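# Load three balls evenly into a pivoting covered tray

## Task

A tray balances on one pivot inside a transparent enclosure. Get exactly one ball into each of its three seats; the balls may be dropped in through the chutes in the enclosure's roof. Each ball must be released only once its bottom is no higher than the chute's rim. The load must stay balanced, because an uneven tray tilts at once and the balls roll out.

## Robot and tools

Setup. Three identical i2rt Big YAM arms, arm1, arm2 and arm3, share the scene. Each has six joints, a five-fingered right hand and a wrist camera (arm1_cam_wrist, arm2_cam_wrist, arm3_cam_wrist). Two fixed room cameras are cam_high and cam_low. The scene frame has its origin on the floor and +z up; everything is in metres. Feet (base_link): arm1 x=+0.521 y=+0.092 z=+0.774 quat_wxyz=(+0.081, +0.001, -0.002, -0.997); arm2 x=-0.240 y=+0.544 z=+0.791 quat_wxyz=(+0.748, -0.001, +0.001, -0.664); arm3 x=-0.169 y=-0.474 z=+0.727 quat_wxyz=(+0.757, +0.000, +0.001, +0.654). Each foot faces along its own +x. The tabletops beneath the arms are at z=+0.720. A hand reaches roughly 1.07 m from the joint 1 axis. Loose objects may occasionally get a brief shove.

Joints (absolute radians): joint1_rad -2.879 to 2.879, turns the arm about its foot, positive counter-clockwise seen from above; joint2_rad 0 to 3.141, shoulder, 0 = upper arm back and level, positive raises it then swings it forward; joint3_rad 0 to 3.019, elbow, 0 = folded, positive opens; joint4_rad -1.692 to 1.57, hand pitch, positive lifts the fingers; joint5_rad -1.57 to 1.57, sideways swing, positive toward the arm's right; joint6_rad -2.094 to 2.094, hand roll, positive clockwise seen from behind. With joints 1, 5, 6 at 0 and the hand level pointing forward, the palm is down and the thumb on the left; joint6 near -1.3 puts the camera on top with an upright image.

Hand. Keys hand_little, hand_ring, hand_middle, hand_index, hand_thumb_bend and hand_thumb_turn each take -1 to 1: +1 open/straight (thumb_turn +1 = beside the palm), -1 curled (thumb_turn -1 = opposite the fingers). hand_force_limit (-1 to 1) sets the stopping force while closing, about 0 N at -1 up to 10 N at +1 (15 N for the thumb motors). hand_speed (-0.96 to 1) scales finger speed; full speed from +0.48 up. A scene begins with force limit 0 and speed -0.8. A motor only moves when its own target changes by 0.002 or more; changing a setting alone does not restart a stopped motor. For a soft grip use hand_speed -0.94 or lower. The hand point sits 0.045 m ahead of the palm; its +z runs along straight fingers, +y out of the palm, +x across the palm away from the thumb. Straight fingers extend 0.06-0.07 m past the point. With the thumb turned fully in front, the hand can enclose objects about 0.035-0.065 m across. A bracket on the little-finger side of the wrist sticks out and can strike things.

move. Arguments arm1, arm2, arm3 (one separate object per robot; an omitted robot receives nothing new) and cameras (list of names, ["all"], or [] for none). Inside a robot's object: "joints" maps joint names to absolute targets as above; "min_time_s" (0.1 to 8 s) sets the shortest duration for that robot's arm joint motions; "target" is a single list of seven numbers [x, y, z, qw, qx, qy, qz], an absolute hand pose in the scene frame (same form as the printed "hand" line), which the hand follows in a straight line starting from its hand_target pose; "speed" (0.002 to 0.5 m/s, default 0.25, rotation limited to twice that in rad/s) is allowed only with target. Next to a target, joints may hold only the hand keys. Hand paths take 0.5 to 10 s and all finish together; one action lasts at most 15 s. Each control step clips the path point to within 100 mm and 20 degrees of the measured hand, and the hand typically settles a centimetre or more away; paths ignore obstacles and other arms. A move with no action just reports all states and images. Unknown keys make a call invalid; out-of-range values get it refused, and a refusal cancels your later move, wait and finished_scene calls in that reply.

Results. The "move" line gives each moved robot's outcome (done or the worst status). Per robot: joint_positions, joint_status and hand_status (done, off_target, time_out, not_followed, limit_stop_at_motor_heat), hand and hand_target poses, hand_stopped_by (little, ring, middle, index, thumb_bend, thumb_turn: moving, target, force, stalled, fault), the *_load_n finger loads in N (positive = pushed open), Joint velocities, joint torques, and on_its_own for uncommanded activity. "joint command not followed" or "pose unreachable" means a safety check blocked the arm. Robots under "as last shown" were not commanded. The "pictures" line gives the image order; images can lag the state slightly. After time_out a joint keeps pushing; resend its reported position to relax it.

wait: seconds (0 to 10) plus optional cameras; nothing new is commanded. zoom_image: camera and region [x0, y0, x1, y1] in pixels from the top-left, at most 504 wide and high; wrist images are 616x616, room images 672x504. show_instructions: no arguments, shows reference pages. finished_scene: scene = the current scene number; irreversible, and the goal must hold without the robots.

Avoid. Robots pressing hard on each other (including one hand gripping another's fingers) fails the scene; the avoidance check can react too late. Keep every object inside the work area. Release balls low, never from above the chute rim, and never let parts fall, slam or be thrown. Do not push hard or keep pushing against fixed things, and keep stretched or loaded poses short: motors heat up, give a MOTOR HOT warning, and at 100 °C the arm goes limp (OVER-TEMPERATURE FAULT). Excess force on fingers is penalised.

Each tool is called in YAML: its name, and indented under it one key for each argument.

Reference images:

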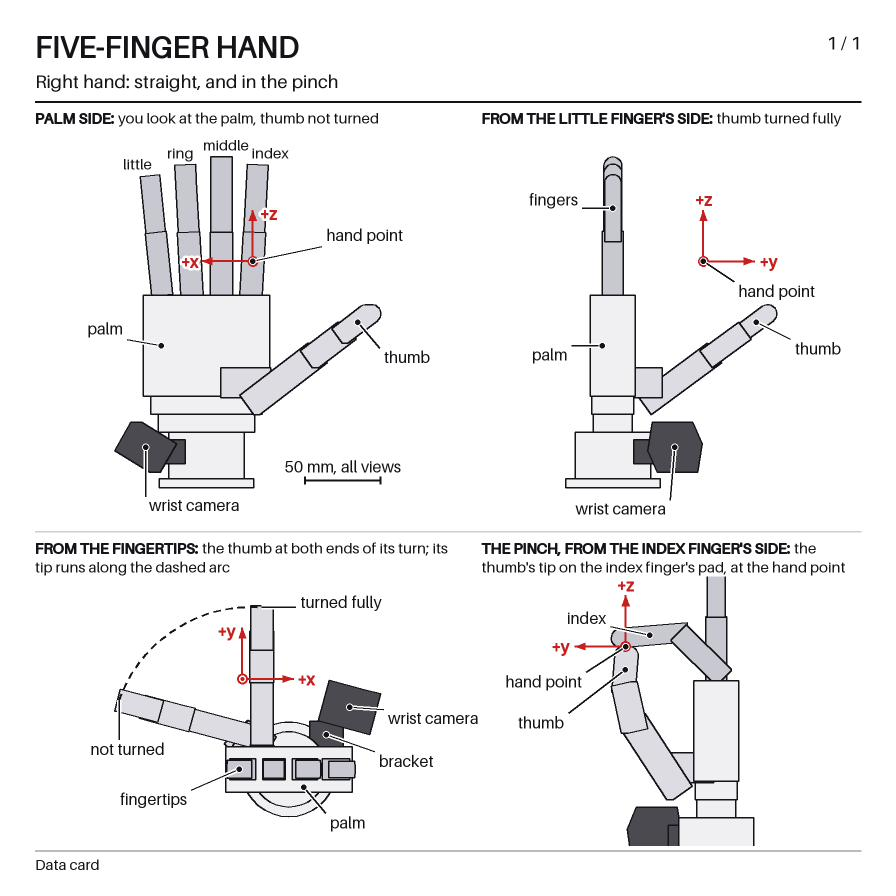

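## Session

move:
  cameras: ["all"]

zoom_image:
  camera: "cam_high"
  region: [210, 150, 450, 370]

Scene clock: 0.00 s.
Joint torques (N m): no reading
Heat: arm1: hottest joint3_rad 30 °C; arm2: hottest joint2_rad 31 °C; arm3: hottest joint4_rad 29 °C.
Joint velocities: within noise
arm1.joint_positions: joint1_rad=-0.505 joint2_rad=+0.585 joint3_rad=+1.372 joint4_rad=-1.588 joint5_rad=-0.185 joint6_rad=-0.967 hand_little=+1.000 hand_ring=+1.000 hand_middle=+1.000 hand_index=+1.000 hand_thumb_turn=+1.000 hand_thumb_bend=+1.000 hand_force_limit=+0.000 hand_speed=-0.800
arm1.joint_status: not commanded
arm1.hand_stopped_by: target,target,target,target,target,target
arm1.little_load_n: 0.0
arm1.ring_load_n: 0.0
arm1.middle_load_n: 0.0
arm1.index_load_n: 0.0
arm1.thumb_bend_load_n: 0.0
arm1.thumb_turn_load_n: 0.0
arm1.hand: x=+0.3690 y=+0.1435 z=+1.2042 quat_wxyz=(+0.358, -0.390, -0.837, +0.135) (m; scene frame)
arm1.hand_target: x=+0.3681 y=+0.1438 z=+1.2141 quat_wxyz=(+0.370, -0.387, -0.833, +0.136) (m; scene frame)
arm1.hand_status: not commanded
arm2.joint_positions: joint1_rad=-0.730 joint2_rad=+0.625 joint3_rad=+1.529 joint4_rad=-1.461 joint5_rad=-0.182 joint6_rad=-0.997 hand_little=+1.000 hand_ring=+1.000 hand_middle=+1.000 hand_index=+1.000 hand_thumb_turn=+1.000 hand_thumb_bend=+1.000 hand_force_limit=+0.000 hand_speed=-0.800
arm2.joint_status: not commanded
arm2.hand_stopped_by: target,target,target,target,target,target
arm2.little_load_n: 0.0
arm2.ring_load_n: 0.0
arm2.middle_load_n: 0.0
arm2.index_load_n: 0.0
arm2.thumb_bend_load_n: -0.5
arm2.thumb_turn_load_n: 0.0
arm2.hand: x=-0.3463 y=+0.3875 z=+1.3055 quat_wxyz=(+0.294, +0.210, -0.846, +0.393) (m; scene frame)
arm2.hand_target: x=-0.3458 y=+0.3881 z=+1.3153 quat_wxyz=(+0.303, +0.210, -0.839, +0.400) (m; scene frame)
arm2.hand_status: not commanded
arm3.joint_positions: joint1_rad=+0.806 joint2_rad=+0.603 joint3_rad=+1.330 joint4_rad=-1.428 joint5_rad=+0.179 joint6_rad=-1.146 hand_little=+1.000 hand_ring=+1.000 hand_middle=+1.000 hand_index=+1.000 hand_thumb_turn=+1.000 hand_thumb_bend=+1.000 hand_force_limit=+0.000 hand_speed=-0.800
arm3.joint_status: not commanded
arm3.hand_stopped_by: target,target,target,target,target,target
arm3.little_load_n: 0.0
arm3.ring_load_n: 0.0
arm3.middle_load_n: -0.5
arm3.index_load_n: 0.0
arm3.thumb_bend_load_n: 0.0
arm3.thumb_turn_load_n: 0.0
arm3.hand: x=-0.2282 y=-0.2704 z=+1.1754 quat_wxyz=(-0.388, +0.589, +0.686, +0.178) (m; scene frame)
arm3.hand_target: x=-0.2276 y=-0.2711 z=+1.1830 quat_wxyz=(-0.396, +0.588, +0.682, +0.180) (m; scene frame)
arm3.hand_status: not commanded
pictures: arm1_cam_wrist, arm2_cam_wrist, arm3_cam_wrist, cam_high, cam_low

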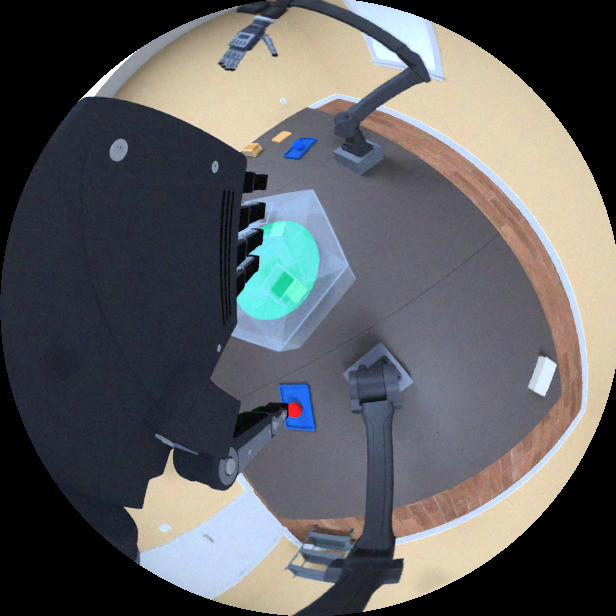

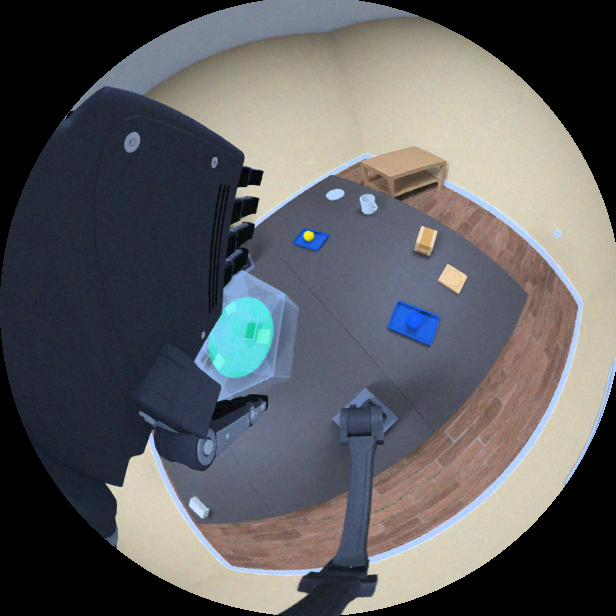

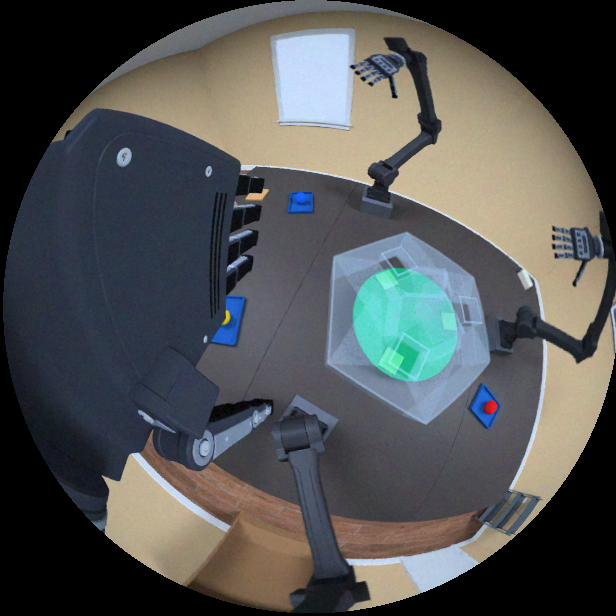

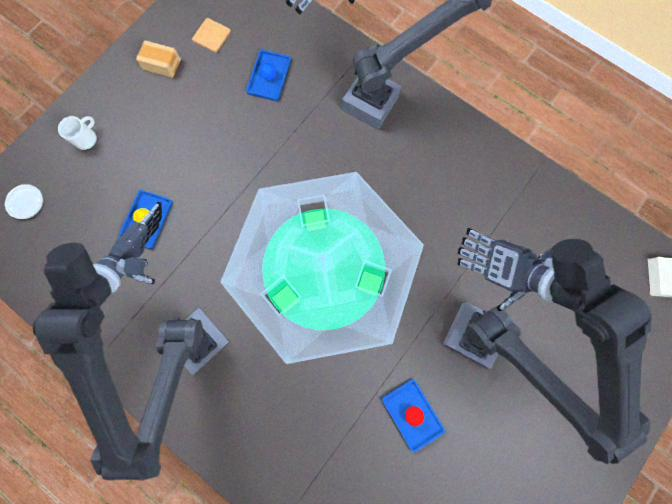

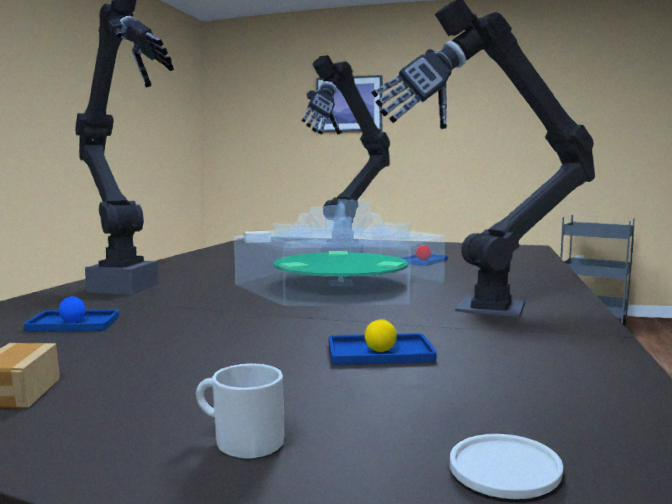

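Scaled by 2.100 from the camera's 672x504 image, which has a finer 960x720 frame.

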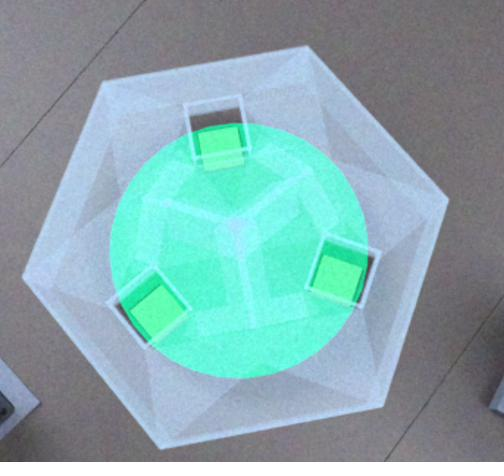

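zoom_image:
  camera: "cam_high"
  region: [360, 370, 460, 470]

zoom_image:
  camera: "cam_high"
  region: [220, 30, 320, 130]

zoom_image:
  camera: "cam_high"
  region: [100, 170, 200, 270]

Scaled by 5.040 from the camera's 672x504 image, which has a finer 960x720 frame.

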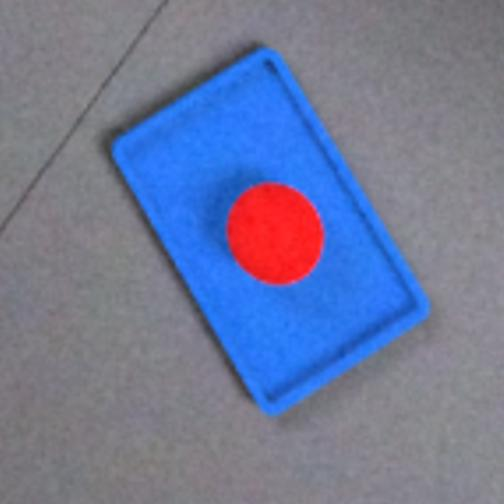

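Scaled by 5.040 from the camera's 672x504 image, which has a finer 960x720 frame.

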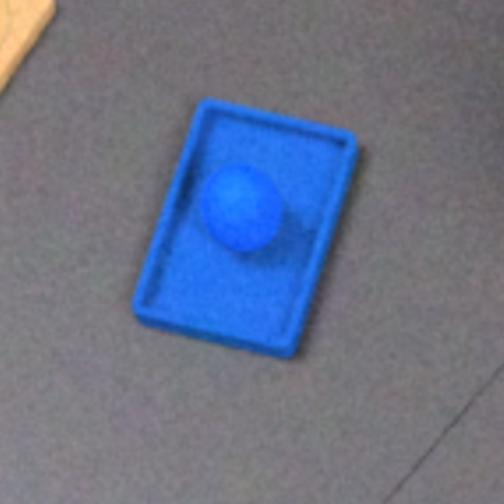

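Scaled by 5.040 from the camera's 672x504 image, which has a finer 960x720 frame.

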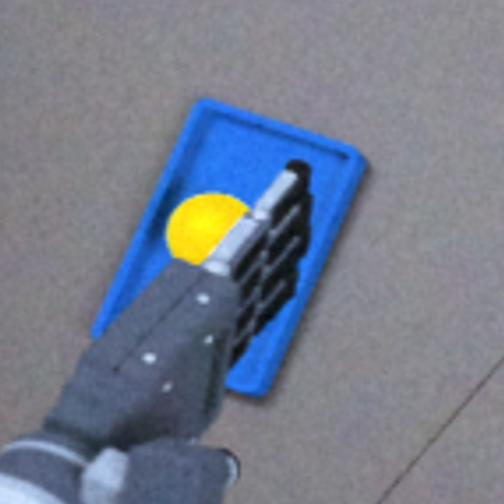

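move:
  arm1: {"joints":{"joint1_rad":1.246,"joint2_rad":0.543,"joint3_rad":0.363,"joint4_rad":-0.438,"joint5_rad":0,"joint6_rad":0,"hand_speed":0.0,"hand_thumb_turn":-1,"hand_index":0.6,"hand_middle":0.6},"min_time_s":3.5}
  arm2: {"joints":{"joint1_rad":-1.365,"joint2_rad":0.951,"joint3_rad":0.451,"joint4_rad":-0.118,"joint5_rad":0,"joint6_rad":0,"hand_speed":0.0,"hand_thumb_turn":-1,"hand_index":0.6,"hand_middle":0.6},"min_time_s":3.5}
  arm3: {"joints":{"joint1_rad":1.175,"joint2_rad":1.107,"joint3_rad":0.706,"joint4_rad":-0.218,"joint5_rad":0,"joint6_rad":0,"hand_speed":0.0,"hand_thumb_turn":-1,"hand_index":0.6,"hand_middle":0.6},"min_time_s":3.5}
  cameras: ["arm1_cam_wrist","arm2_cam_wrist","arm3_cam_wrist"]

zoom_image:
  camera: "arm1_cam_wrist"
  region: [260, 180, 460, 380]

zoom_image:
  camera: "arm2_cam_wrist"
  region: [260, 180, 460, 380]

zoom_image:
  camera: "arm3_cam_wrist"
  region: [260, 180, 460, 380]

Scene clock: 22.07 s.
Joint torques (N m): arm1=[1.44 -0.44 8.53 1.92 0.12 0.13] | arm2=[-0.85 -4.6 9.01 2.62 0.03 0.24] | arm3=[0.15 -8.35 9.33 2.41 -0.13 0.26]
Heat: arm1: hottest joint3_rad 31 °C; arm2: hottest joint2_rad 31 °C; arm3: hottest joint3_rad 30 °C.
move: arm1 done; arm2 done; arm3 done
Joint velocities: within noise
arm1.joint_positions: joint1_rad=+1.238 joint2_rad=+0.567 joint3_rad=+0.355 joint4_rad=-0.465 joint5_rad=-0.013 joint6_rad=-0.030 hand_little=+1.000 hand_ring=+1.000 hand_middle=+0.600 hand_index=+0.600 hand_thumb_turn=-1.000 hand_thumb_bend=+1.000 hand_force_limit=+0.000 hand_speed=+0.000
arm1.joint_status: all done
arm1.hand_stopped_by: target,target,target,target,target,target
arm1.little_load_n: 0.0
arm1.ring_load_n: 0.0
arm1.middle_load_n: 0.0
arm1.index_load_n: 0.0
arm1.thumb_bend_load_n: 0.0
arm1.thumb_turn_load_n: 0.0
arm1.hand: x=+0.5033 y=-0.1917 z=+0.8702 quat_wxyz=(+0.037, -0.061, -0.899, +0.432) (m; scene frame)
arm1.hand_target: x=+0.5050 y=-0.2004 z=+0.8821 quat_wxyz=(+0.034, -0.065, -0.889, +0.453) (m; scene frame)
arm1.hand_status: not commanded
arm2.joint_positions: joint1_rad=-1.357 joint2_rad=+0.957 joint3_rad=+0.457 joint4_rad=-0.143 joint5_rad=-0.004 joint6_rad=-0.030 hand_little=+1.000 hand_ring=+1.000 hand_middle=+0.600 hand_index=+0.600 hand_thumb_turn=-1.000 hand_thumb_bend=+1.000 hand_force_limit=+0.000 hand_speed=+0.000
arm2.joint_status: all done
arm2.hand_stopped_by: target,target,target,target,target,target
arm2.little_load_n: 0.0
arm2.ring_load_n: 0.0
arm2.middle_load_n: 0.0
arm2.index_load_n: 0.0
arm2.thumb_bend_load_n: 0.0
arm2.thumb_turn_load_n: 0.0
arm2.hand: x=-0.5819 y=+0.3946 z=+0.8778 quat_wxyz=(+0.265, -0.507, -0.736, +0.362) (m; scene frame)
arm2.hand_target: x=-0.5854 y=+0.3959 z=+0.8766 quat_wxyz=(+0.266, -0.516, -0.727, +0.366) (m; scene frame)
arm2.hand_status: not commanded
arm3.joint_positions: joint1_rad=+1.149 joint2_rad=+1.111 joint3_rad=+0.712 joint4_rad=-0.238 joint5_rad=+0.015 joint6_rad=-0.026 hand_little=+1.000 hand_ring=+1.000 hand_middle=+0.600 hand_index=+0.600 hand_thumb_turn=-1.000 hand_thumb_bend=+1.000 hand_force_limit=+0.000 hand_speed=+0.000
arm3.joint_status: all done
arm3.hand_stopped_by: target,target,target,target,target,target
arm3.little_load_n: 0.0
arm3.ring_load_n: 0.0
arm3.middle_load_n: 0.0
arm3.index_load_n: 0.0
arm3.thumb_bend_load_n: 0.0
arm3.thumb_turn_load_n: 0.0
arm3.hand: x=-0.5589 y=-0.2555 z=+0.8703 quat_wxyz=(-0.400, +0.779, +0.436, -0.207) (m; scene frame)
arm3.hand_target: x=-0.5648 y=-0.2614 z=+0.8668 quat_wxyz=(-0.398, +0.778, +0.436, -0.215) (m; scene frame)
arm3.hand_status: not commanded
pictures: arm1_cam_wrist, arm2_cam_wrist, arm3_cam_wrist

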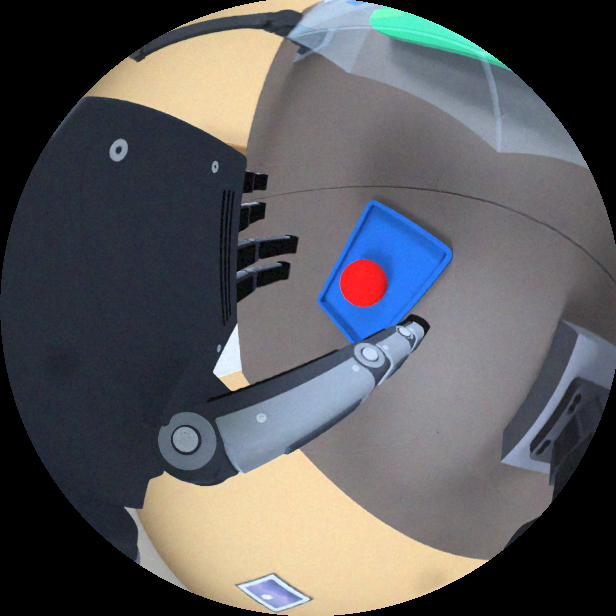

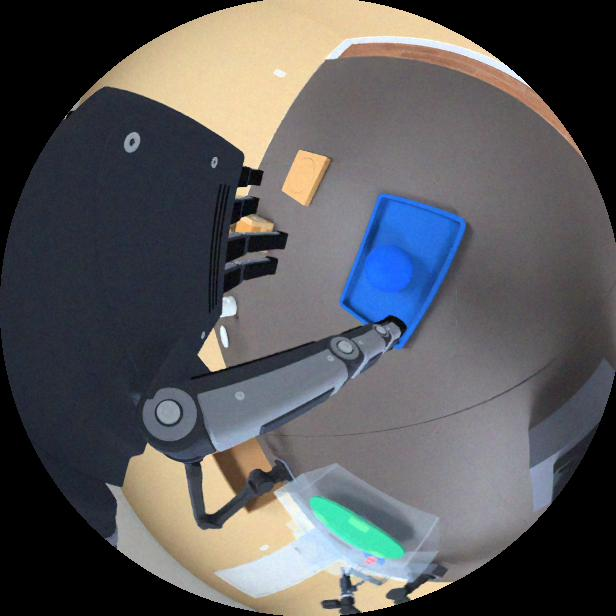

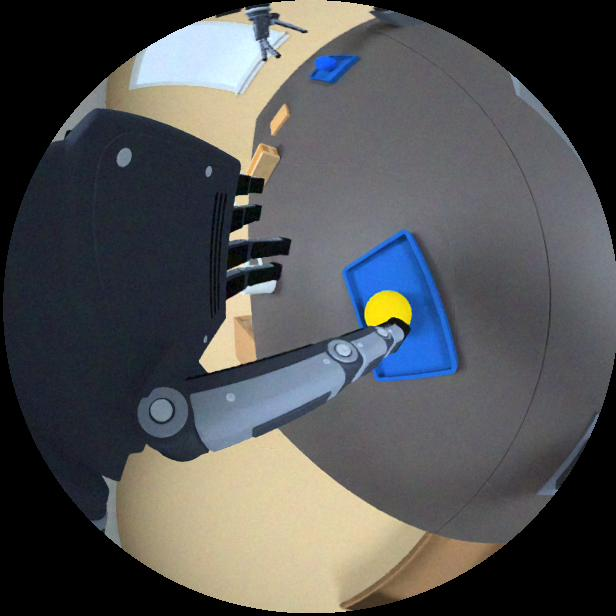

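Scaled by 2.520 from the camera's 616x616 image, which has a finer 880x880 frame.

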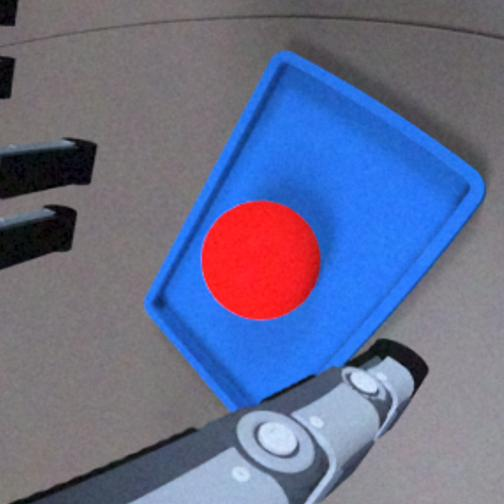

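Scaled by 2.520 from the camera's 616x616 image, which has a finer 880x880 frame.

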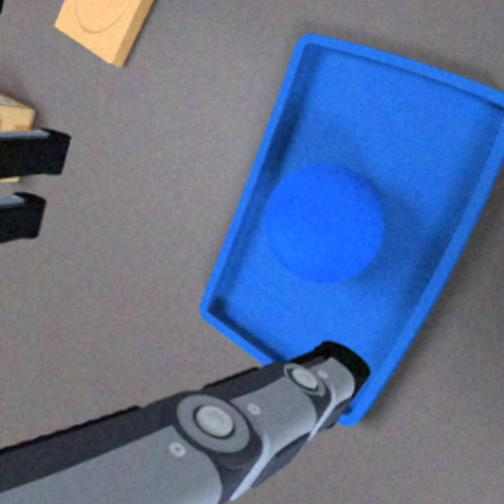

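Scaled by 2.520 from the camera's 616x616 image, which has a finer 880x880 frame.

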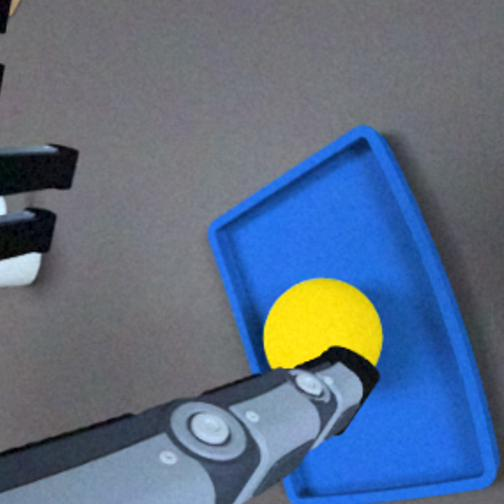

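move:
  arm1: {"target":[0.516,-0.226,0.812,0.0302,-0.0580,-0.8852,0.4607],"speed":0.12}
  arm2: {"target":[-0.601,0.410,0.812,0.2779,-0.5339,-0.7085,0.3688],"speed":0.12}
  arm3: {"target":[-0.560,-0.2865,0.812,0.3999,-0.7683,-0.4436,0.2309],"speed":0.12}
  cameras: ["arm1_cam_wrist","arm2_cam_wrist","arm3_cam_wrist"]

Scene clock: 57.77 s.
Joint torques (N m): arm1=[1.67 -0.03 7.58 1.89 0.15 0.14] | arm2=[-0.91 -5.48 7.36 2.67 -0.21 0.21] | arm3=[0.32 -7.71 8.59 2.41 -0.02 0.28]
Heat: arm1: hottest joint3_rad 33 °C; arm2: hottest joint2_rad 31 °C; arm3: hottest joint3_rad 32 °C.
move: arm1 off_target; arm2 done; arm3 done
Joint velocities: within noise
arm1.joint_positions: joint1_rad=+1.290 joint2_rad=+0.803 joint3_rad=+0.222 joint4_rad=-0.060 joint5_rad=+0.027 joint6_rad=-0.001 hand_little=+1.000 hand_ring=+1.000 hand_middle=+0.600 hand_index=+0.600 hand_thumb_turn=-1.000 hand_thumb_bend=+1.000 hand_force_limit=+0.000 hand_speed=+0.000
arm1.joint_status: not commanded
arm1.hand_stopped_by: target,target,target,target,target,target
arm1.little_load_n: 0.0
arm1.ring_load_n: 0.0
arm1.middle_load_n: 0.0
arm1.index_load_n: 0.0
arm1.thumb_bend_load_n: 0.0
arm1.thumb_turn_load_n: 0.0
arm1.hand: x=+0.5095 y=-0.2152 z=+0.8059 quat_wxyz=(+0.038, -0.059, -0.891, +0.448) (m; scene frame)
arm1.hand_target: x=+0.5121 y=-0.2239 z=+0.8125 quat_wxyz=(+0.033, -0.063, -0.885, +0.460) (m; scene frame)
arm1.hand_status: off_target (0.014 m and 1.8 deg from the pose sent, 0.069 m and 3.7 deg at the start)
arm2.joint_positions: joint1_rad=-1.395 joint2_rad=+1.169 joint3_rad=+0.358 joint4_rad=+0.190 joint5_rad=-0.007 joint6_rad=-0.021 hand_little=+1.000 hand_ring=+1.000 hand_middle=+0.600 hand_index=+0.600 hand_thumb_turn=-1.000 hand_thumb_bend=+1.000 hand_force_limit=+0.000 hand_speed=+0.000
arm2.joint_status: not commanded
arm2.hand_stopped_by: target,target,target,target,target,target
arm2.little_load_n: 0.0
arm2.ring_load_n: 0.0
arm2.middle_load_n: 0.0
arm2.index_load_n: -0.5
arm2.thumb_bend_load_n: 0.0
arm2.thumb_turn_load_n: 0.0
arm2.hand: x=-0.5966 y=+0.4039 z=+0.8151 quat_wxyz=(+0.275, -0.521, -0.720, +0.367) (m; scene frame)
arm2.hand_target: x=-0.5982 y=+0.4054 z=+0.8130 quat_wxyz=(+0.274, -0.530, -0.712, +0.371) (m; scene frame)
arm2.hand_status: done (0.008 m and 2.0 deg from the pose sent, 0.070 m and 4.7 deg at the start)
arm3.joint_positions: joint1_rad=+1.188 joint2_rad=+1.144 joint3_rad=+0.561 joint4_rad=-0.030 joint5_rad=+0.015 joint6_rad=-0.014 hand_little=+1.000 hand_ring=+1.000 hand_middle=+0.600 hand_index=+0.600 hand_thumb_turn=-1.000 hand_thumb_bend=+1.000 hand_force_limit=+0.000 hand_speed=+0.000
arm3.joint_status: not commanded
arm3.hand_stopped_by: target,target,target,target,target,target
arm3.little_load_n: 0.0
arm3.ring_load_n: 0.0
arm3.middle_load_n: 0.0
arm3.index_load_n: 0.0
arm3.thumb_bend_load_n: 0.0
arm3.thumb_turn_load_n: 0.0
arm3.hand: x=-0.5540 y=-0.2793 z=+0.8164 quat_wxyz=(-0.404, +0.769, +0.444, -0.222) (m; scene frame)
arm3.hand_target: x=-0.5585 y=-0.2858 z=+0.8122 quat_wxyz=(-0.400, +0.769, +0.443, -0.229) (m; scene frame)
arm3.hand_status: done (0.010 m and 1.1 deg from the pose sent, 0.066 m and 3.1 deg at the start)
pictures: arm1_cam_wrist, arm2_cam_wrist, arm3_cam_wrist

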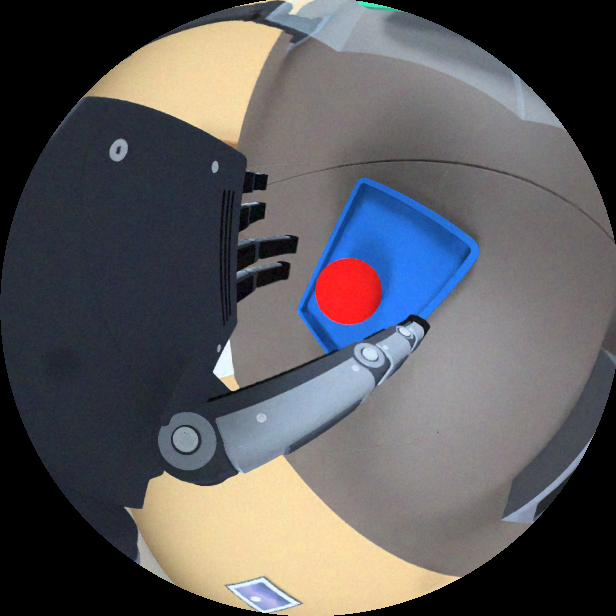

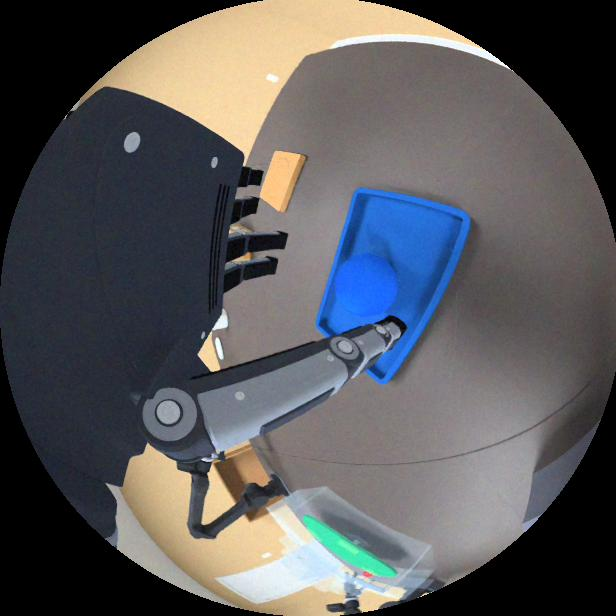

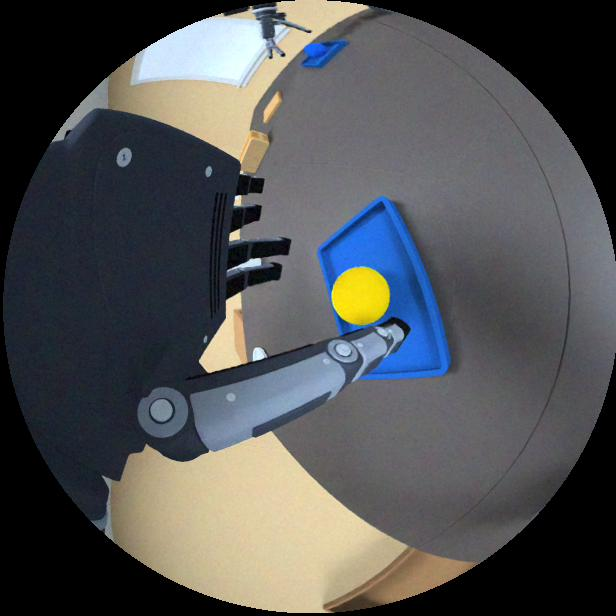

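move:
  arm1: {"target":[0.519,-0.228,0.766,0.0302,-0.0580,-0.8852,0.4607],"speed":0.08}
  arm2: {"target":[-0.6013,0.4155,0.758,0.2779,-0.5339,-0.7085,0.3688],"speed":0.08}
  arm3: {"target":[-0.5612,-0.2911,0.757,0.3999,-0.7683,-0.4436,0.2309],"speed":0.08}
  cameras: ["arm1_cam_wrist","arm2_cam_wrist","arm3_cam_wrist"]

Scene clock: 85.10 s.
Joint torques (N m): arm1=[1.38 -1.08 5.81 2 0.16 0.14] | arm2=[-0.91 -6.83 5.27 2.66 -0.28 0.1] | arm3=[0.32 -8.64 7.39 2.43 0.18 0.28]
Heat: arm1: hottest joint3_rad 33 °C; arm2: hottest joint2_rad 31 °C; arm3: hottest joint3_rad 33 °C.
move: arm1 done; arm2 done; arm3 done
Joint velocities: within noise
arm1.joint_positions: joint1_rad=+1.317 joint2_rad=+1.038 joint3_rad=+0.156 joint4_rad=+0.245 joint5_rad=+0.039 joint6_rad=+0.007 hand_little=+1.000 hand_ring=+1.000 hand_middle=+0.600 hand_index=+0.600 hand_thumb_turn=-1.000 hand_thumb_bend=+1.000 hand_force_limit=+0.000 hand_speed=+0.000
arm1.joint_status: not commanded
arm1.hand_stopped_by: target,target,target,target,target,target
arm1.little_load_n: 0.0
arm1.ring_load_n: 0.0
arm1.middle_load_n: 0.0
arm1.index_load_n: 0.0
arm1.thumb_bend_load_n: 0.0
arm1.thumb_turn_load_n: 0.0
arm1.hand: x=+0.5157 y=-0.2205 z=+0.7626 quat_wxyz=(+0.036, -0.053, -0.890, +0.451) (m; scene frame)
arm1.hand_target: x=+0.5187 y=-0.2271 z=+0.7667 quat_wxyz=(+0.031, -0.057, -0.885, +0.461) (m; scene frame)
arm1.hand_status: done (0.009 m and 1.6 deg from the pose sent, 0.043 m and 1.8 deg at the start)
arm2.joint_positions: joint1_rad=-1.426 joint2_rad=+1.408 joint3_rad=+0.303 joint4_rad=+0.484 joint5_rad=-0.014 joint6_rad=-0.021 hand_little=+1.000 hand_ring=+1.000 hand_middle=+0.600 hand_index=+0.600 hand_thumb_turn=-1.000 hand_thumb_bend=+1.000 hand_force_limit=+0.000 hand_speed=+0.000
arm2.joint_status: not commanded
arm2.hand_stopped_by: target,target,target,target,target,target
arm2.little_load_n: 0.0
arm2.ring_load_n: 0.0
arm2.middle_load_n: 0.0
arm2.index_load_n: 0.0
arm2.thumb_bend_load_n: 0.0
arm2.thumb_turn_load_n: 0.0
arm2.hand: x=-0.6000 y=+0.4136 z=+0.7604 quat_wxyz=(+0.278, -0.530, -0.713, +0.365) (m; scene frame)
arm2.hand_target: x=-0.6003 y=+0.4160 z=+0.7584 quat_wxyz=(+0.279, -0.535, -0.708, +0.368) (m; scene frame)
arm2.hand_status: done (0.003 m and 0.8 deg from the pose sent, 0.058 m and 2.0 deg at the start)
arm3.joint_positions: joint1_rad=+1.205 joint2_rad=+1.285 joint3_rad=+0.483 joint4_rad=+0.190 joint5_rad=+0.015 joint6_rad=-0.004 hand_little=+1.000 hand_ring=+1.000 hand_middle=+0.600 hand_index=+0.600 hand_thumb_turn=-1.000 hand_thumb_bend=+1.000 hand_force_limit=+0.000 hand_speed=+0.000
arm3.joint_status: not commanded
arm3.hand_stopped_by: target,target,target,target,target,target
arm3.little_load_n: 0.0
arm3.ring_load_n: 0.0
arm3.middle_load_n: 0.0
arm3.index_load_n: 0.0
arm3.thumb_bend_load_n: 0.0
arm3.thumb_turn_load_n: 0.0
arm3.hand: x=-0.5580 y=-0.2862 z=+0.7622 quat_wxyz=(-0.401, +0.767, +0.446, -0.228) (m; scene frame)
arm3.hand_target: x=-0.5612 y=-0.2924 z=+0.7581 quat_wxyz=(-0.399, +0.767, +0.445, -0.233) (m; scene frame)
arm3.hand_status: done (0.008 m and 0.6 deg from the pose sent, 0.061 m and 1.1 deg at the start)
pictures: arm1_cam_wrist, arm2_cam_wrist, arm3_cam_wrist

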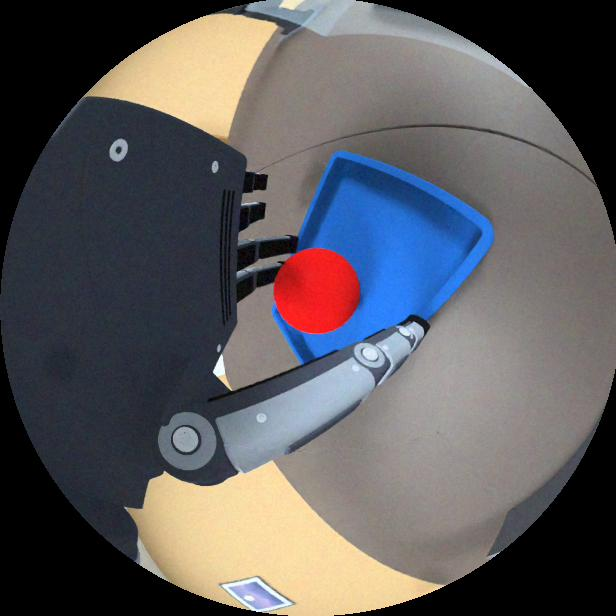

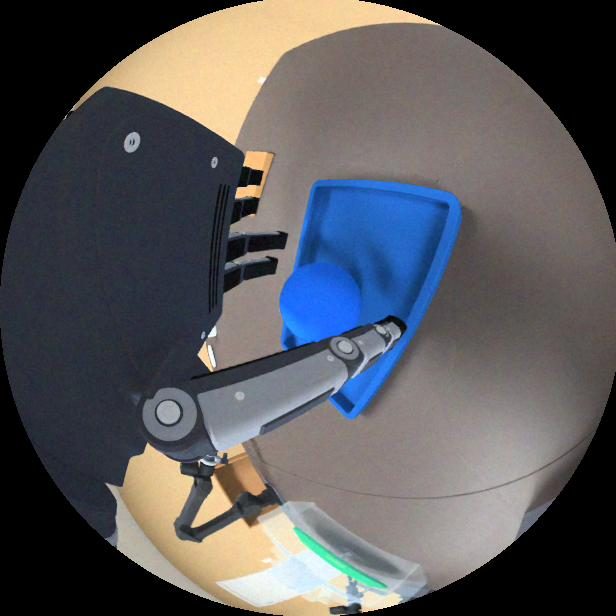

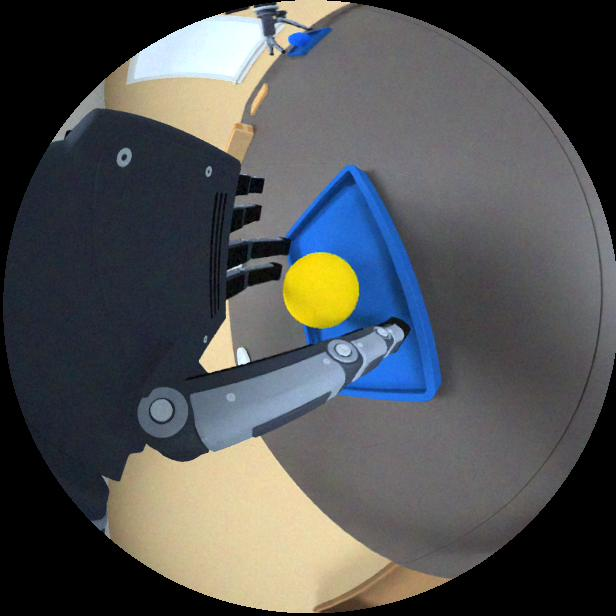

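move:
  arm1: {"target":[0.5186,-0.2315,0.761,0.0302,-0.0580,-0.8852,0.4607],"speed":0.06,"joints":{"hand_speed":-0.8,"hand_force_limit":-0.3}}
  arm2: {"target":[-0.6000,0.4112,0.7535,0.2779,-0.5339,-0.7085,0.3688],"speed":0.06,"joints":{"hand_speed":-0.8,"hand_force_limit":-0.3}}
  arm3: {"target":[-0.5625,-0.2870,0.752,0.3999,-0.7683,-0.4436,0.2309],"speed":0.06,"joints":{"hand_speed":-0.8,"hand_force_limit":-0.3}}
  cameras: []

move:
  arm1: {"joints":{"hand_index":0.4,"hand_middle":0.4}}
  arm2: {"joints":{"hand_index":0.4,"hand_middle":0.4}}
  arm3: {"joints":{"hand_index":0.4,"hand_middle":0.4}}
  cameras: ["arm1_cam_wrist","arm2_cam_wrist","arm3_cam_wrist"]

Scene clock: 92.50 s.
Joint torques (N m): arm1=[1.49 -0.67 5.78 1.68 0.14 0.13] | arm2=[0.38 -7 5.01 2.67 0.03 0.17] | arm3=[-0.38 -8.76 7.45 2.41 0.08 0.23]
Heat: arm1: hottest joint3_rad 33 °C; arm2: hottest joint2_rad 31 °C; arm3: hottest joint3_rad 33 °C.
move: arm1 done; arm2 done; arm3 done
Joint velocities: within noise
arm1.joint_positions: joint1_rad=+1.317 joint2_rad=+1.079 joint3_rad=+0.156 joint4_rad=+0.308 joint5_rad=+0.039 joint6_rad=+0.020 hand_little=+1.000 hand_ring=+1.000 hand_middle=+0.600 hand_index=+0.600 hand_thumb_turn=-1.000 hand_thumb_bend=+1.000 hand_force_limit=-0.300 hand_speed=-0.800
arm1.joint_status: all done
arm1.hand_stopped_by: target,target,target,target,target,target
arm1.little_load_n: 0.0
arm1.ring_load_n: 0.0
arm1.middle_load_n: 0.0
arm1.index_load_n: 0.0
arm1.thumb_bend_load_n: 0.5
arm1.thumb_turn_load_n: -1.0
arm1.hand: x=+0.5158 y=-0.2279 z=+0.7624 quat_wxyz=(+0.033, -0.059, -0.885, +0.460) (m; scene frame)
arm1.hand_target: x=+0.5190 y=-0.2315 z=+0.7616 quat_wxyz=(+0.028, -0.062, -0.885, +0.461) (m; scene frame)
arm1.hand_status: done (0.005 m and 0.3 deg from the pose sent, 0.012 m and 1.6 deg at the start)
arm2.joint_positions: joint1_rad=-1.426 joint2_rad=+1.436 joint3_rad=+0.303 joint4_rad=+0.514 joint5_rad=-0.014 joint6_rad=-0.021 hand_little=+1.000 hand_ring=+1.000 hand_middle=+0.600 hand_index=+0.600 hand_thumb_turn=-1.000 hand_thumb_bend=+1.000 hand_force_limit=-0.300 hand_speed=-0.800
arm2.joint_status: all done
arm2.hand_stopped_by: target,target,target,target,target,target
arm2.little_load_n: 0.0
arm2.ring_load_n: 0.0
arm2.middle_load_n: 0.0
arm2.index_load_n: 0.0
arm2.thumb_bend_load_n: 0.5
arm2.thumb_turn_load_n: 0.0
arm2.hand: x=-0.6014 y=+0.4132 z=+0.7557 quat_wxyz=(+0.278, -0.530, -0.713, +0.365) (m; scene frame)
arm2.hand_target: x=-0.5998 y=+0.4108 z=+0.7538 quat_wxyz=(+0.277, -0.533, -0.709, +0.369) (m; scene frame)
arm2.hand_status: done (0.003 m and 0.8 deg from the pose sent, 0.007 m and 0.8 deg at the start)
arm3.joint_positions: joint1_rad=+1.205 joint2_rad=+1.313 joint3_rad=+0.483 joint4_rad=+0.217 joint5_rad=+0.015 joint6_rad=-0.004 hand_little=+1.000 hand_ring=+1.000 hand_middle=+0.600 hand_index=+0.600 hand_thumb_turn=-1.000 hand_thumb_bend=+1.000 hand_force_limit=-0.300 hand_speed=-0.800
arm3.joint_status: all done
arm3.hand_stopped_by: target,target,target,target,target,target
arm3.little_load_n: 0.0
arm3.ring_load_n: 0.0
arm3.middle_load_n: 0.0
arm3.index_load_n: 0.0
arm3.thumb_bend_load_n: 0.0
arm3.thumb_turn_load_n: 0.0
arm3.hand: x=-0.5602 y=-0.2850 z=+0.7557 quat_wxyz=(-0.401, +0.767, +0.447, -0.227) (m; scene frame)
arm3.hand_target: x=-0.5624 y=-0.2870 z=+0.7522 quat_wxyz=(-0.400, +0.768, +0.444, -0.231) (m; scene frame)
arm3.hand_status: done (0.005 m and 0.6 deg from the pose sent, 0.011 m and 0.6 deg at the start)
pictures: none
No camera images: "cameras" was empty.

Scene clock: 93.33 s.
Joint torques (N m): arm1=[1.49 -0.32 5.79 1.59 0.14 0.12] | arm2=[0.38 -6.89 5.03 2.66 0.03 0.17] | arm3=[-0.44 -8.76 7.43 2.4 0.08 0.23]
Heat: arm1: hottest joint3_rad 33 °C; arm2: hottest joint2_rad 31 °C; arm3: hottest joint3_rad 33 °C.
move: arm1 done; arm2 done; arm3 done
Joint velocities: within noise
arm1.joint_positions: joint1_rad=+1.317 joint2_rad=+1.081 joint3_rad=+0.156 joint4_rad=+0.310 joint5_rad=+0.039 joint6_rad=+0.020 hand_little=+1.000 hand_ring=+1.000 hand_middle=+0.400 hand_index=+0.400 hand_thumb_turn=-1.000 hand_thumb_bend=+1.000 hand_force_limit=-0.300 hand_speed=-0.800
arm1.joint_status: all done
arm1.hand_stopped_by: target,target,target,target,target,target
arm1.little_load_n: 0.0
arm1.ring_load_n: 0.0
arm1.middle_load_n: 0.0
arm1.index_load_n: 0.0
arm1.thumb_bend_load_n: 0.5
arm1.thumb_turn_load_n: -1.0
arm1.hand: x=+0.5158 y=-0.2280 z=+0.7622 quat_wxyz=(+0.033, -0.059, -0.885, +0.460) (m; scene frame)
arm1.hand_target: x=+0.5190 y=-0.2316 z=+0.7614 quat_wxyz=(+0.028, -0.062, -0.885, +0.461) (m; scene frame)
arm1.hand_status: not commanded
arm2.joint_positions: joint1_rad=-1.426 joint2_rad=+1.436 joint3_rad=+0.303 joint4_rad=+0.514 joint5_rad=-0.014 joint6_rad=-0.021 hand_little=+1.000 hand_ring=+1.000 hand_middle=+0.400 hand_index=+0.400 hand_thumb_turn=-1.000 hand_thumb_bend=+1.000 hand_force_limit=-0.300 hand_speed=-0.800
arm2.joint_status: all done
arm2.hand_stopped_by: target,target,target,target,target,target
arm2.little_load_n: -0.5
arm2.ring_load_n: 0.0
arm2.middle_load_n: 0.0
arm2.index_load_n: 0.0
arm2.thumb_bend_load_n: 0.0
arm2.thumb_turn_load_n: 0.0
arm2.hand: x=-0.6014 y=+0.4132 z=+0.7557 quat_wxyz=(+0.278, -0.530, -0.713, +0.365) (m; scene frame)
arm2.hand_target: x=-0.5996 y=+0.4108 z=+0.7537 quat_wxyz=(+0.277, -0.533, -0.709, +0.369) (m; scene frame)
arm2.hand_status: not commanded
arm3.joint_positions: joint1_rad=+1.205 joint2_rad=+1.313 joint3_rad=+0.483 joint4_rad=+0.217 joint5_rad=+0.015 joint6_rad=-0.003 hand_little=+1.000 hand_ring=+1.000 hand_middle=+0.400 hand_index=+0.400 hand_thumb_turn=-1.000 hand_thumb_bend=+1.000 hand_force_limit=-0.300 hand_speed=-0.800
arm3.joint_status: all done
arm3.hand_stopped_by: target,target,target,target,target,target
arm3.little_load_n: 0.0
arm3.ring_load_n: 0.0
arm3.middle_load_n: 0.0
arm3.index_load_n: 0.0
arm3.thumb_bend_load_n: 0.0
arm3.thumb_turn_load_n: 0.0
arm3.hand: x=-0.5603 y=-0.2850 z=+0.7557 quat_wxyz=(-0.401, +0.767, +0.446, -0.228) (m; scene frame)
arm3.hand_target: x=-0.5624 y=-0.2871 z=+0.7521 quat_wxyz=(-0.400, +0.769, +0.443, -0.231) (m; scene frame)
arm3.hand_status: not commanded
pictures: arm1_cam_wrist, arm2_cam_wrist, arm3_cam_wrist

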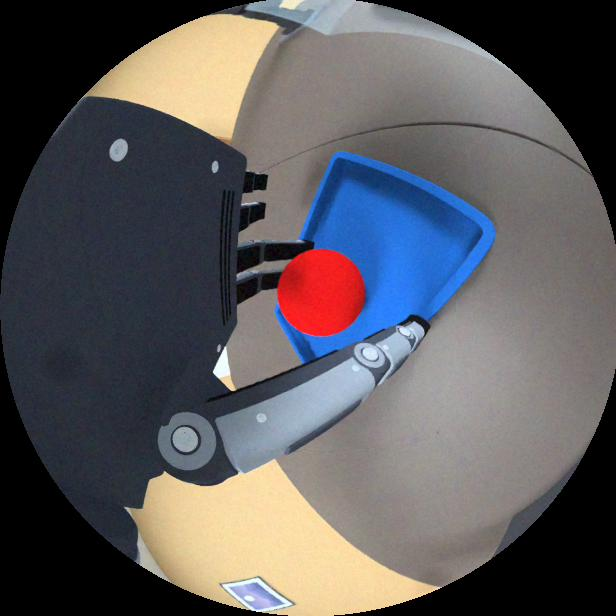

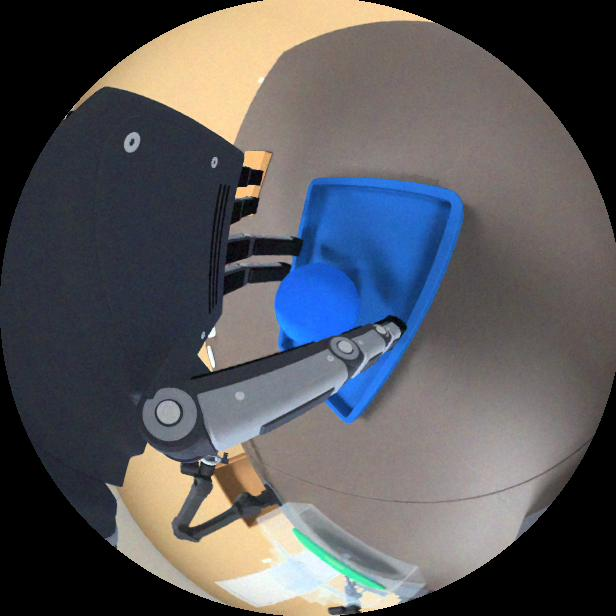

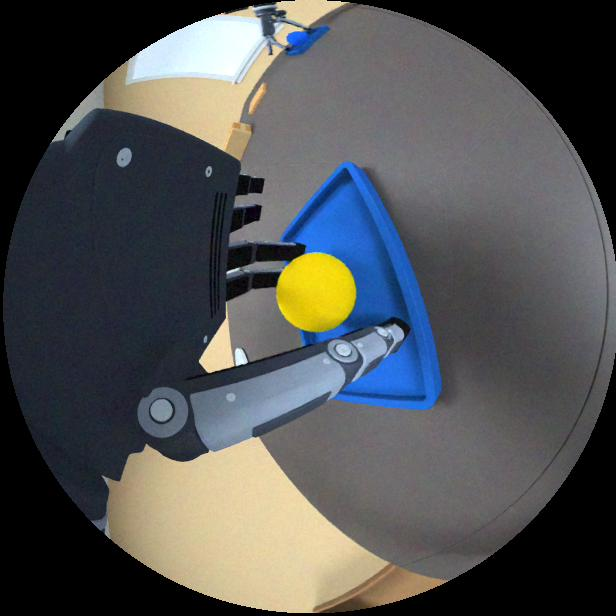

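move:
  arm1: {"target":[0.5191,-0.2272,0.765,0.0302,-0.0580,-0.8852,0.4607],"speed":0.06}
  arm2: {"target":[-0.5952,0.4095,0.7575,0.2779,-0.5339,-0.7085,0.3688],"speed":0.06}
  cameras: []

move:
  arm1: {"joints":{"hand_thumb_bend":-0.6}}
  arm2: {"joints":{"hand_thumb_bend":-0.6}}
  arm3: {"joints":{"hand_thumb_bend":-0.6}}
  cameras: ["arm1_cam_wrist","arm2_cam_wrist","arm3_cam_wrist"]

Scene clock: 104.13 s.
Joint torques (N m): arm1=[1.55 -3.08 5.45 0.4 0.15 0.03] | arm2=[0.5 -9 4.94 1.92 0.06 0.22] | arm3=[-0.38 -8.82 7.45 2.41 0.08 0.23]
Heat: arm1: hottest joint3_rad 32 °C; arm2: hottest joint2_rad 31 °C; arm3: hottest joint3_rad 32 °C.
move: arm1 done; arm2 done
Joint velocities: within noise
arm1.joint_positions: joint1_rad=+1.317 joint2_rad=+1.073 joint3_rad=+0.156 joint4_rad=+0.304 joint5_rad=+0.039 joint6_rad=+0.020 hand_little=+1.000 hand_ring=+1.000 hand_middle=+0.400 hand_index=+0.400 hand_thumb_turn=-1.000 hand_thumb_bend=+1.000 hand_force_limit=-0.300 hand_speed=-0.800
arm1.joint_status: not commanded
arm1.hand_stopped_by: target,target,target,target,target,target
arm1.little_load_n: 0.0
arm1.ring_load_n: 0.0
arm1.middle_load_n: 0.0
arm1.index_load_n: 0.0
arm1.thumb_bend_load_n: 0.0
arm1.thumb_turn_load_n: 0.0
arm1.hand: x=+0.5159 y=-0.2278 z=+0.7633 quat_wxyz=(+0.033, -0.059, -0.885, +0.461) (m; scene frame)
arm1.hand_target: x=+0.5189 y=-0.2273 z=+0.7650 quat_wxyz=(+0.030, -0.058, -0.885, +0.461) (m; scene frame)
arm1.hand_status: done (0.004 m and 0.3 deg from the pose sent, 0.004 m and 0.3 deg at the start)
arm2.joint_positions: joint1_rad=-1.426 joint2_rad=+1.435 joint3_rad=+0.296 joint4_rad=+0.514 joint5_rad=-0.011 joint6_rad=-0.018 hand_little=+1.000 hand_ring=+1.000 hand_middle=+0.400 hand_index=+0.400 hand_thumb_turn=-1.000 hand_thumb_bend=+1.000 hand_force_limit=-0.300 hand_speed=-0.800
arm2.joint_status: not commanded
arm2.hand_stopped_by: target,target,target,target,target,target
arm2.little_load_n: 0.0
arm2.ring_load_n: 0.0
arm2.middle_load_n: 0.0
arm2.index_load_n: 0.0
arm2.thumb_bend_load_n: -0.5
arm2.thumb_turn_load_n: 0.0
arm2.hand: x=-0.5978 y=+0.4146 z=+0.7537 quat_wxyz=(+0.277, -0.533, -0.713, +0.363) (m; scene frame)
arm2.hand_target: x=-0.5965 y=+0.4110 z=+0.7582 quat_wxyz=(+0.277, -0.535, -0.707, +0.370) (m; scene frame)
arm2.hand_status: done (0.007 m and 0.9 deg from the pose sent, 0.007 m and 0.8 deg at the start)
arm3: as last shown
pictures: none
No camera images: "cameras" was empty.

Scene clock: 109.97 s.
Joint torques (N m): arm1=[1.49 -2.84 5.64 0.47 0.14 0.02] | arm2=[0.5 -8.94 4.93 1.92 0.04 0.21] | arm3=[-0.38 -8.88 7.43 2.41 0.08 0.23]
Heat: arm1: hottest joint3_rad 32 °C; arm2: hottest joint2_rad 31 °C; arm3: hottest joint3_rad 32 °C.
move: arm1 off_target; arm2 off_target; arm3 off_target
Joint velocities: within noise
arm1.joint_positions: joint1_rad=+1.319 joint2_rad=+1.072 joint3_rad=+0.153 joint4_rad=+0.302 joint5_rad=+0.039 joint6_rad=+0.020 hand_little=+1.000 hand_ring=+1.000 hand_middle=+0.400 hand_index=+0.401 hand_thumb_turn=-1.000 hand_thumb_bend=+0.414 hand_force_limit=-0.300 hand_speed=-0.800
arm1.joint_status: hand_thumb_bend off_target (ended at +0.414, target -0.600)
arm1.hand_stopped_by: target,target,target,target,force,target
arm1.little_load_n: 0.0
arm1.ring_load_n: 0.0
arm1.middle_load_n: 0.0
arm1.index_load_n: 7.0
arm1.thumb_bend_load_n: 6.5
arm1.thumb_turn_load_n: -0.5
arm1.hand: x=+0.5165 y=-0.2262 z=+0.7622 quat_wxyz=(+0.032, -0.058, -0.886, +0.460) (m; scene frame)
arm1.hand_target: x=+0.5193 y=-0.2269 z=+0.7646 quat_wxyz=(+0.030, -0.058, -0.885, +0.460) (m; scene frame)
arm1.hand_status: not commanded
arm2.joint_positions: joint1_rad=-1.426 joint2_rad=+1.435 joint3_rad=+0.296 joint4_rad=+0.514 joint5_rad=-0.011 joint6_rad=-0.018 hand_little=+1.000 hand_ring=+1.000 hand_middle=+0.400 hand_index=+0.401 hand_thumb_turn=-1.000 hand_thumb_bend=+0.347 hand_force_limit=-0.300 hand_speed=-0.800
arm2.joint_status: hand_thumb_bend off_target (ended at +0.347, target -0.600)
arm2.hand_stopped_by: target,target,target,target,force,target
arm2.little_load_n: 0.0
arm2.ring_load_n: 0.0
arm2.middle_load_n: 0.0
arm2.index_load_n: 5.0
arm2.thumb_bend_load_n: 5.5
arm2.thumb_turn_load_n: -1.5
arm2.hand: x=-0.5978 y=+0.4146 z=+0.7537 quat_wxyz=(+0.277, -0.533, -0.713, +0.363) (m; scene frame)
arm2.hand_target: x=-0.5965 y=+0.4110 z=+0.7581 quat_wxyz=(+0.277, -0.535, -0.707, +0.370) (m; scene frame)
arm2.hand_status: not commanded
arm3.joint_positions: joint1_rad=+1.205 joint2_rad=+1.315 joint3_rad=+0.483 joint4_rad=+0.217 joint5_rad=+0.015 joint6_rad=-0.003 hand_little=+1.000 hand_ring=+1.000 hand_middle=+0.400 hand_index=+0.401 hand_thumb_turn=-1.000 hand_thumb_bend=+0.376 hand_force_limit=-0.300 hand_speed=-0.800
arm3.joint_status: hand_thumb_bend off_target (ended at +0.376, target -0.600)
arm3.hand_stopped_by: target,target,target,target,force,target
arm3.little_load_n: 0.0
arm3.ring_load_n: 0.0
arm3.middle_load_n: 0.0
arm3.index_load_n: 6.0
arm3.thumb_bend_load_n: 6.0
arm3.thumb_turn_load_n: -0.5
arm3.hand: x=-0.5602 y=-0.2851 z=+0.7551 quat_wxyz=(-0.400, +0.768, +0.446, -0.227) (m; scene frame)
arm3.hand_target: x=-0.5623 y=-0.2871 z=+0.7519 quat_wxyz=(-0.399, +0.769, +0.443, -0.231) (m; scene frame)
arm3.hand_status: not commanded
pictures: arm1_cam_wrist, arm2_cam_wrist, arm3_cam_wrist

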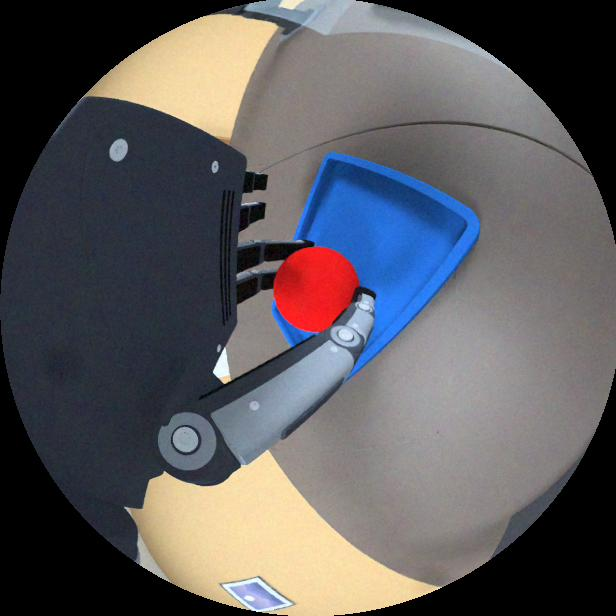

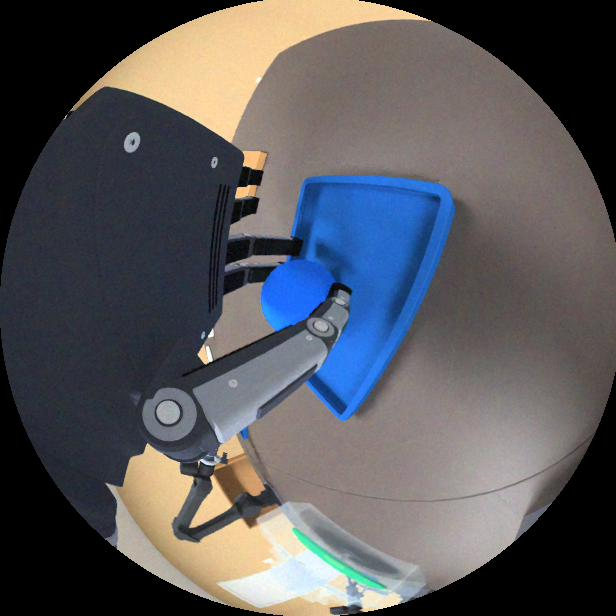

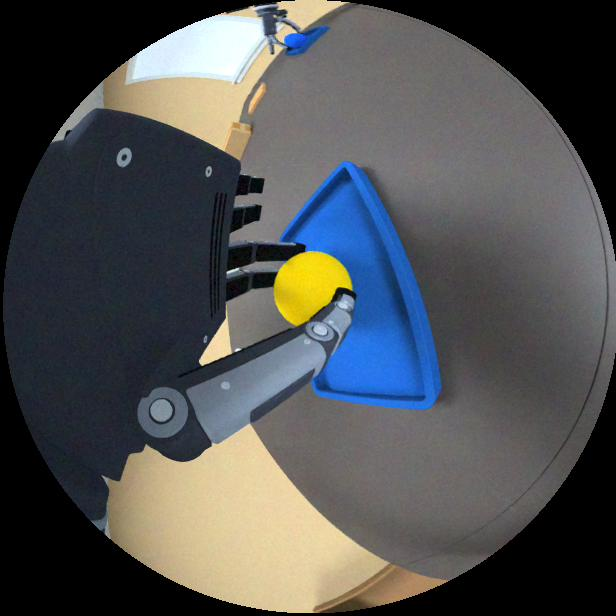

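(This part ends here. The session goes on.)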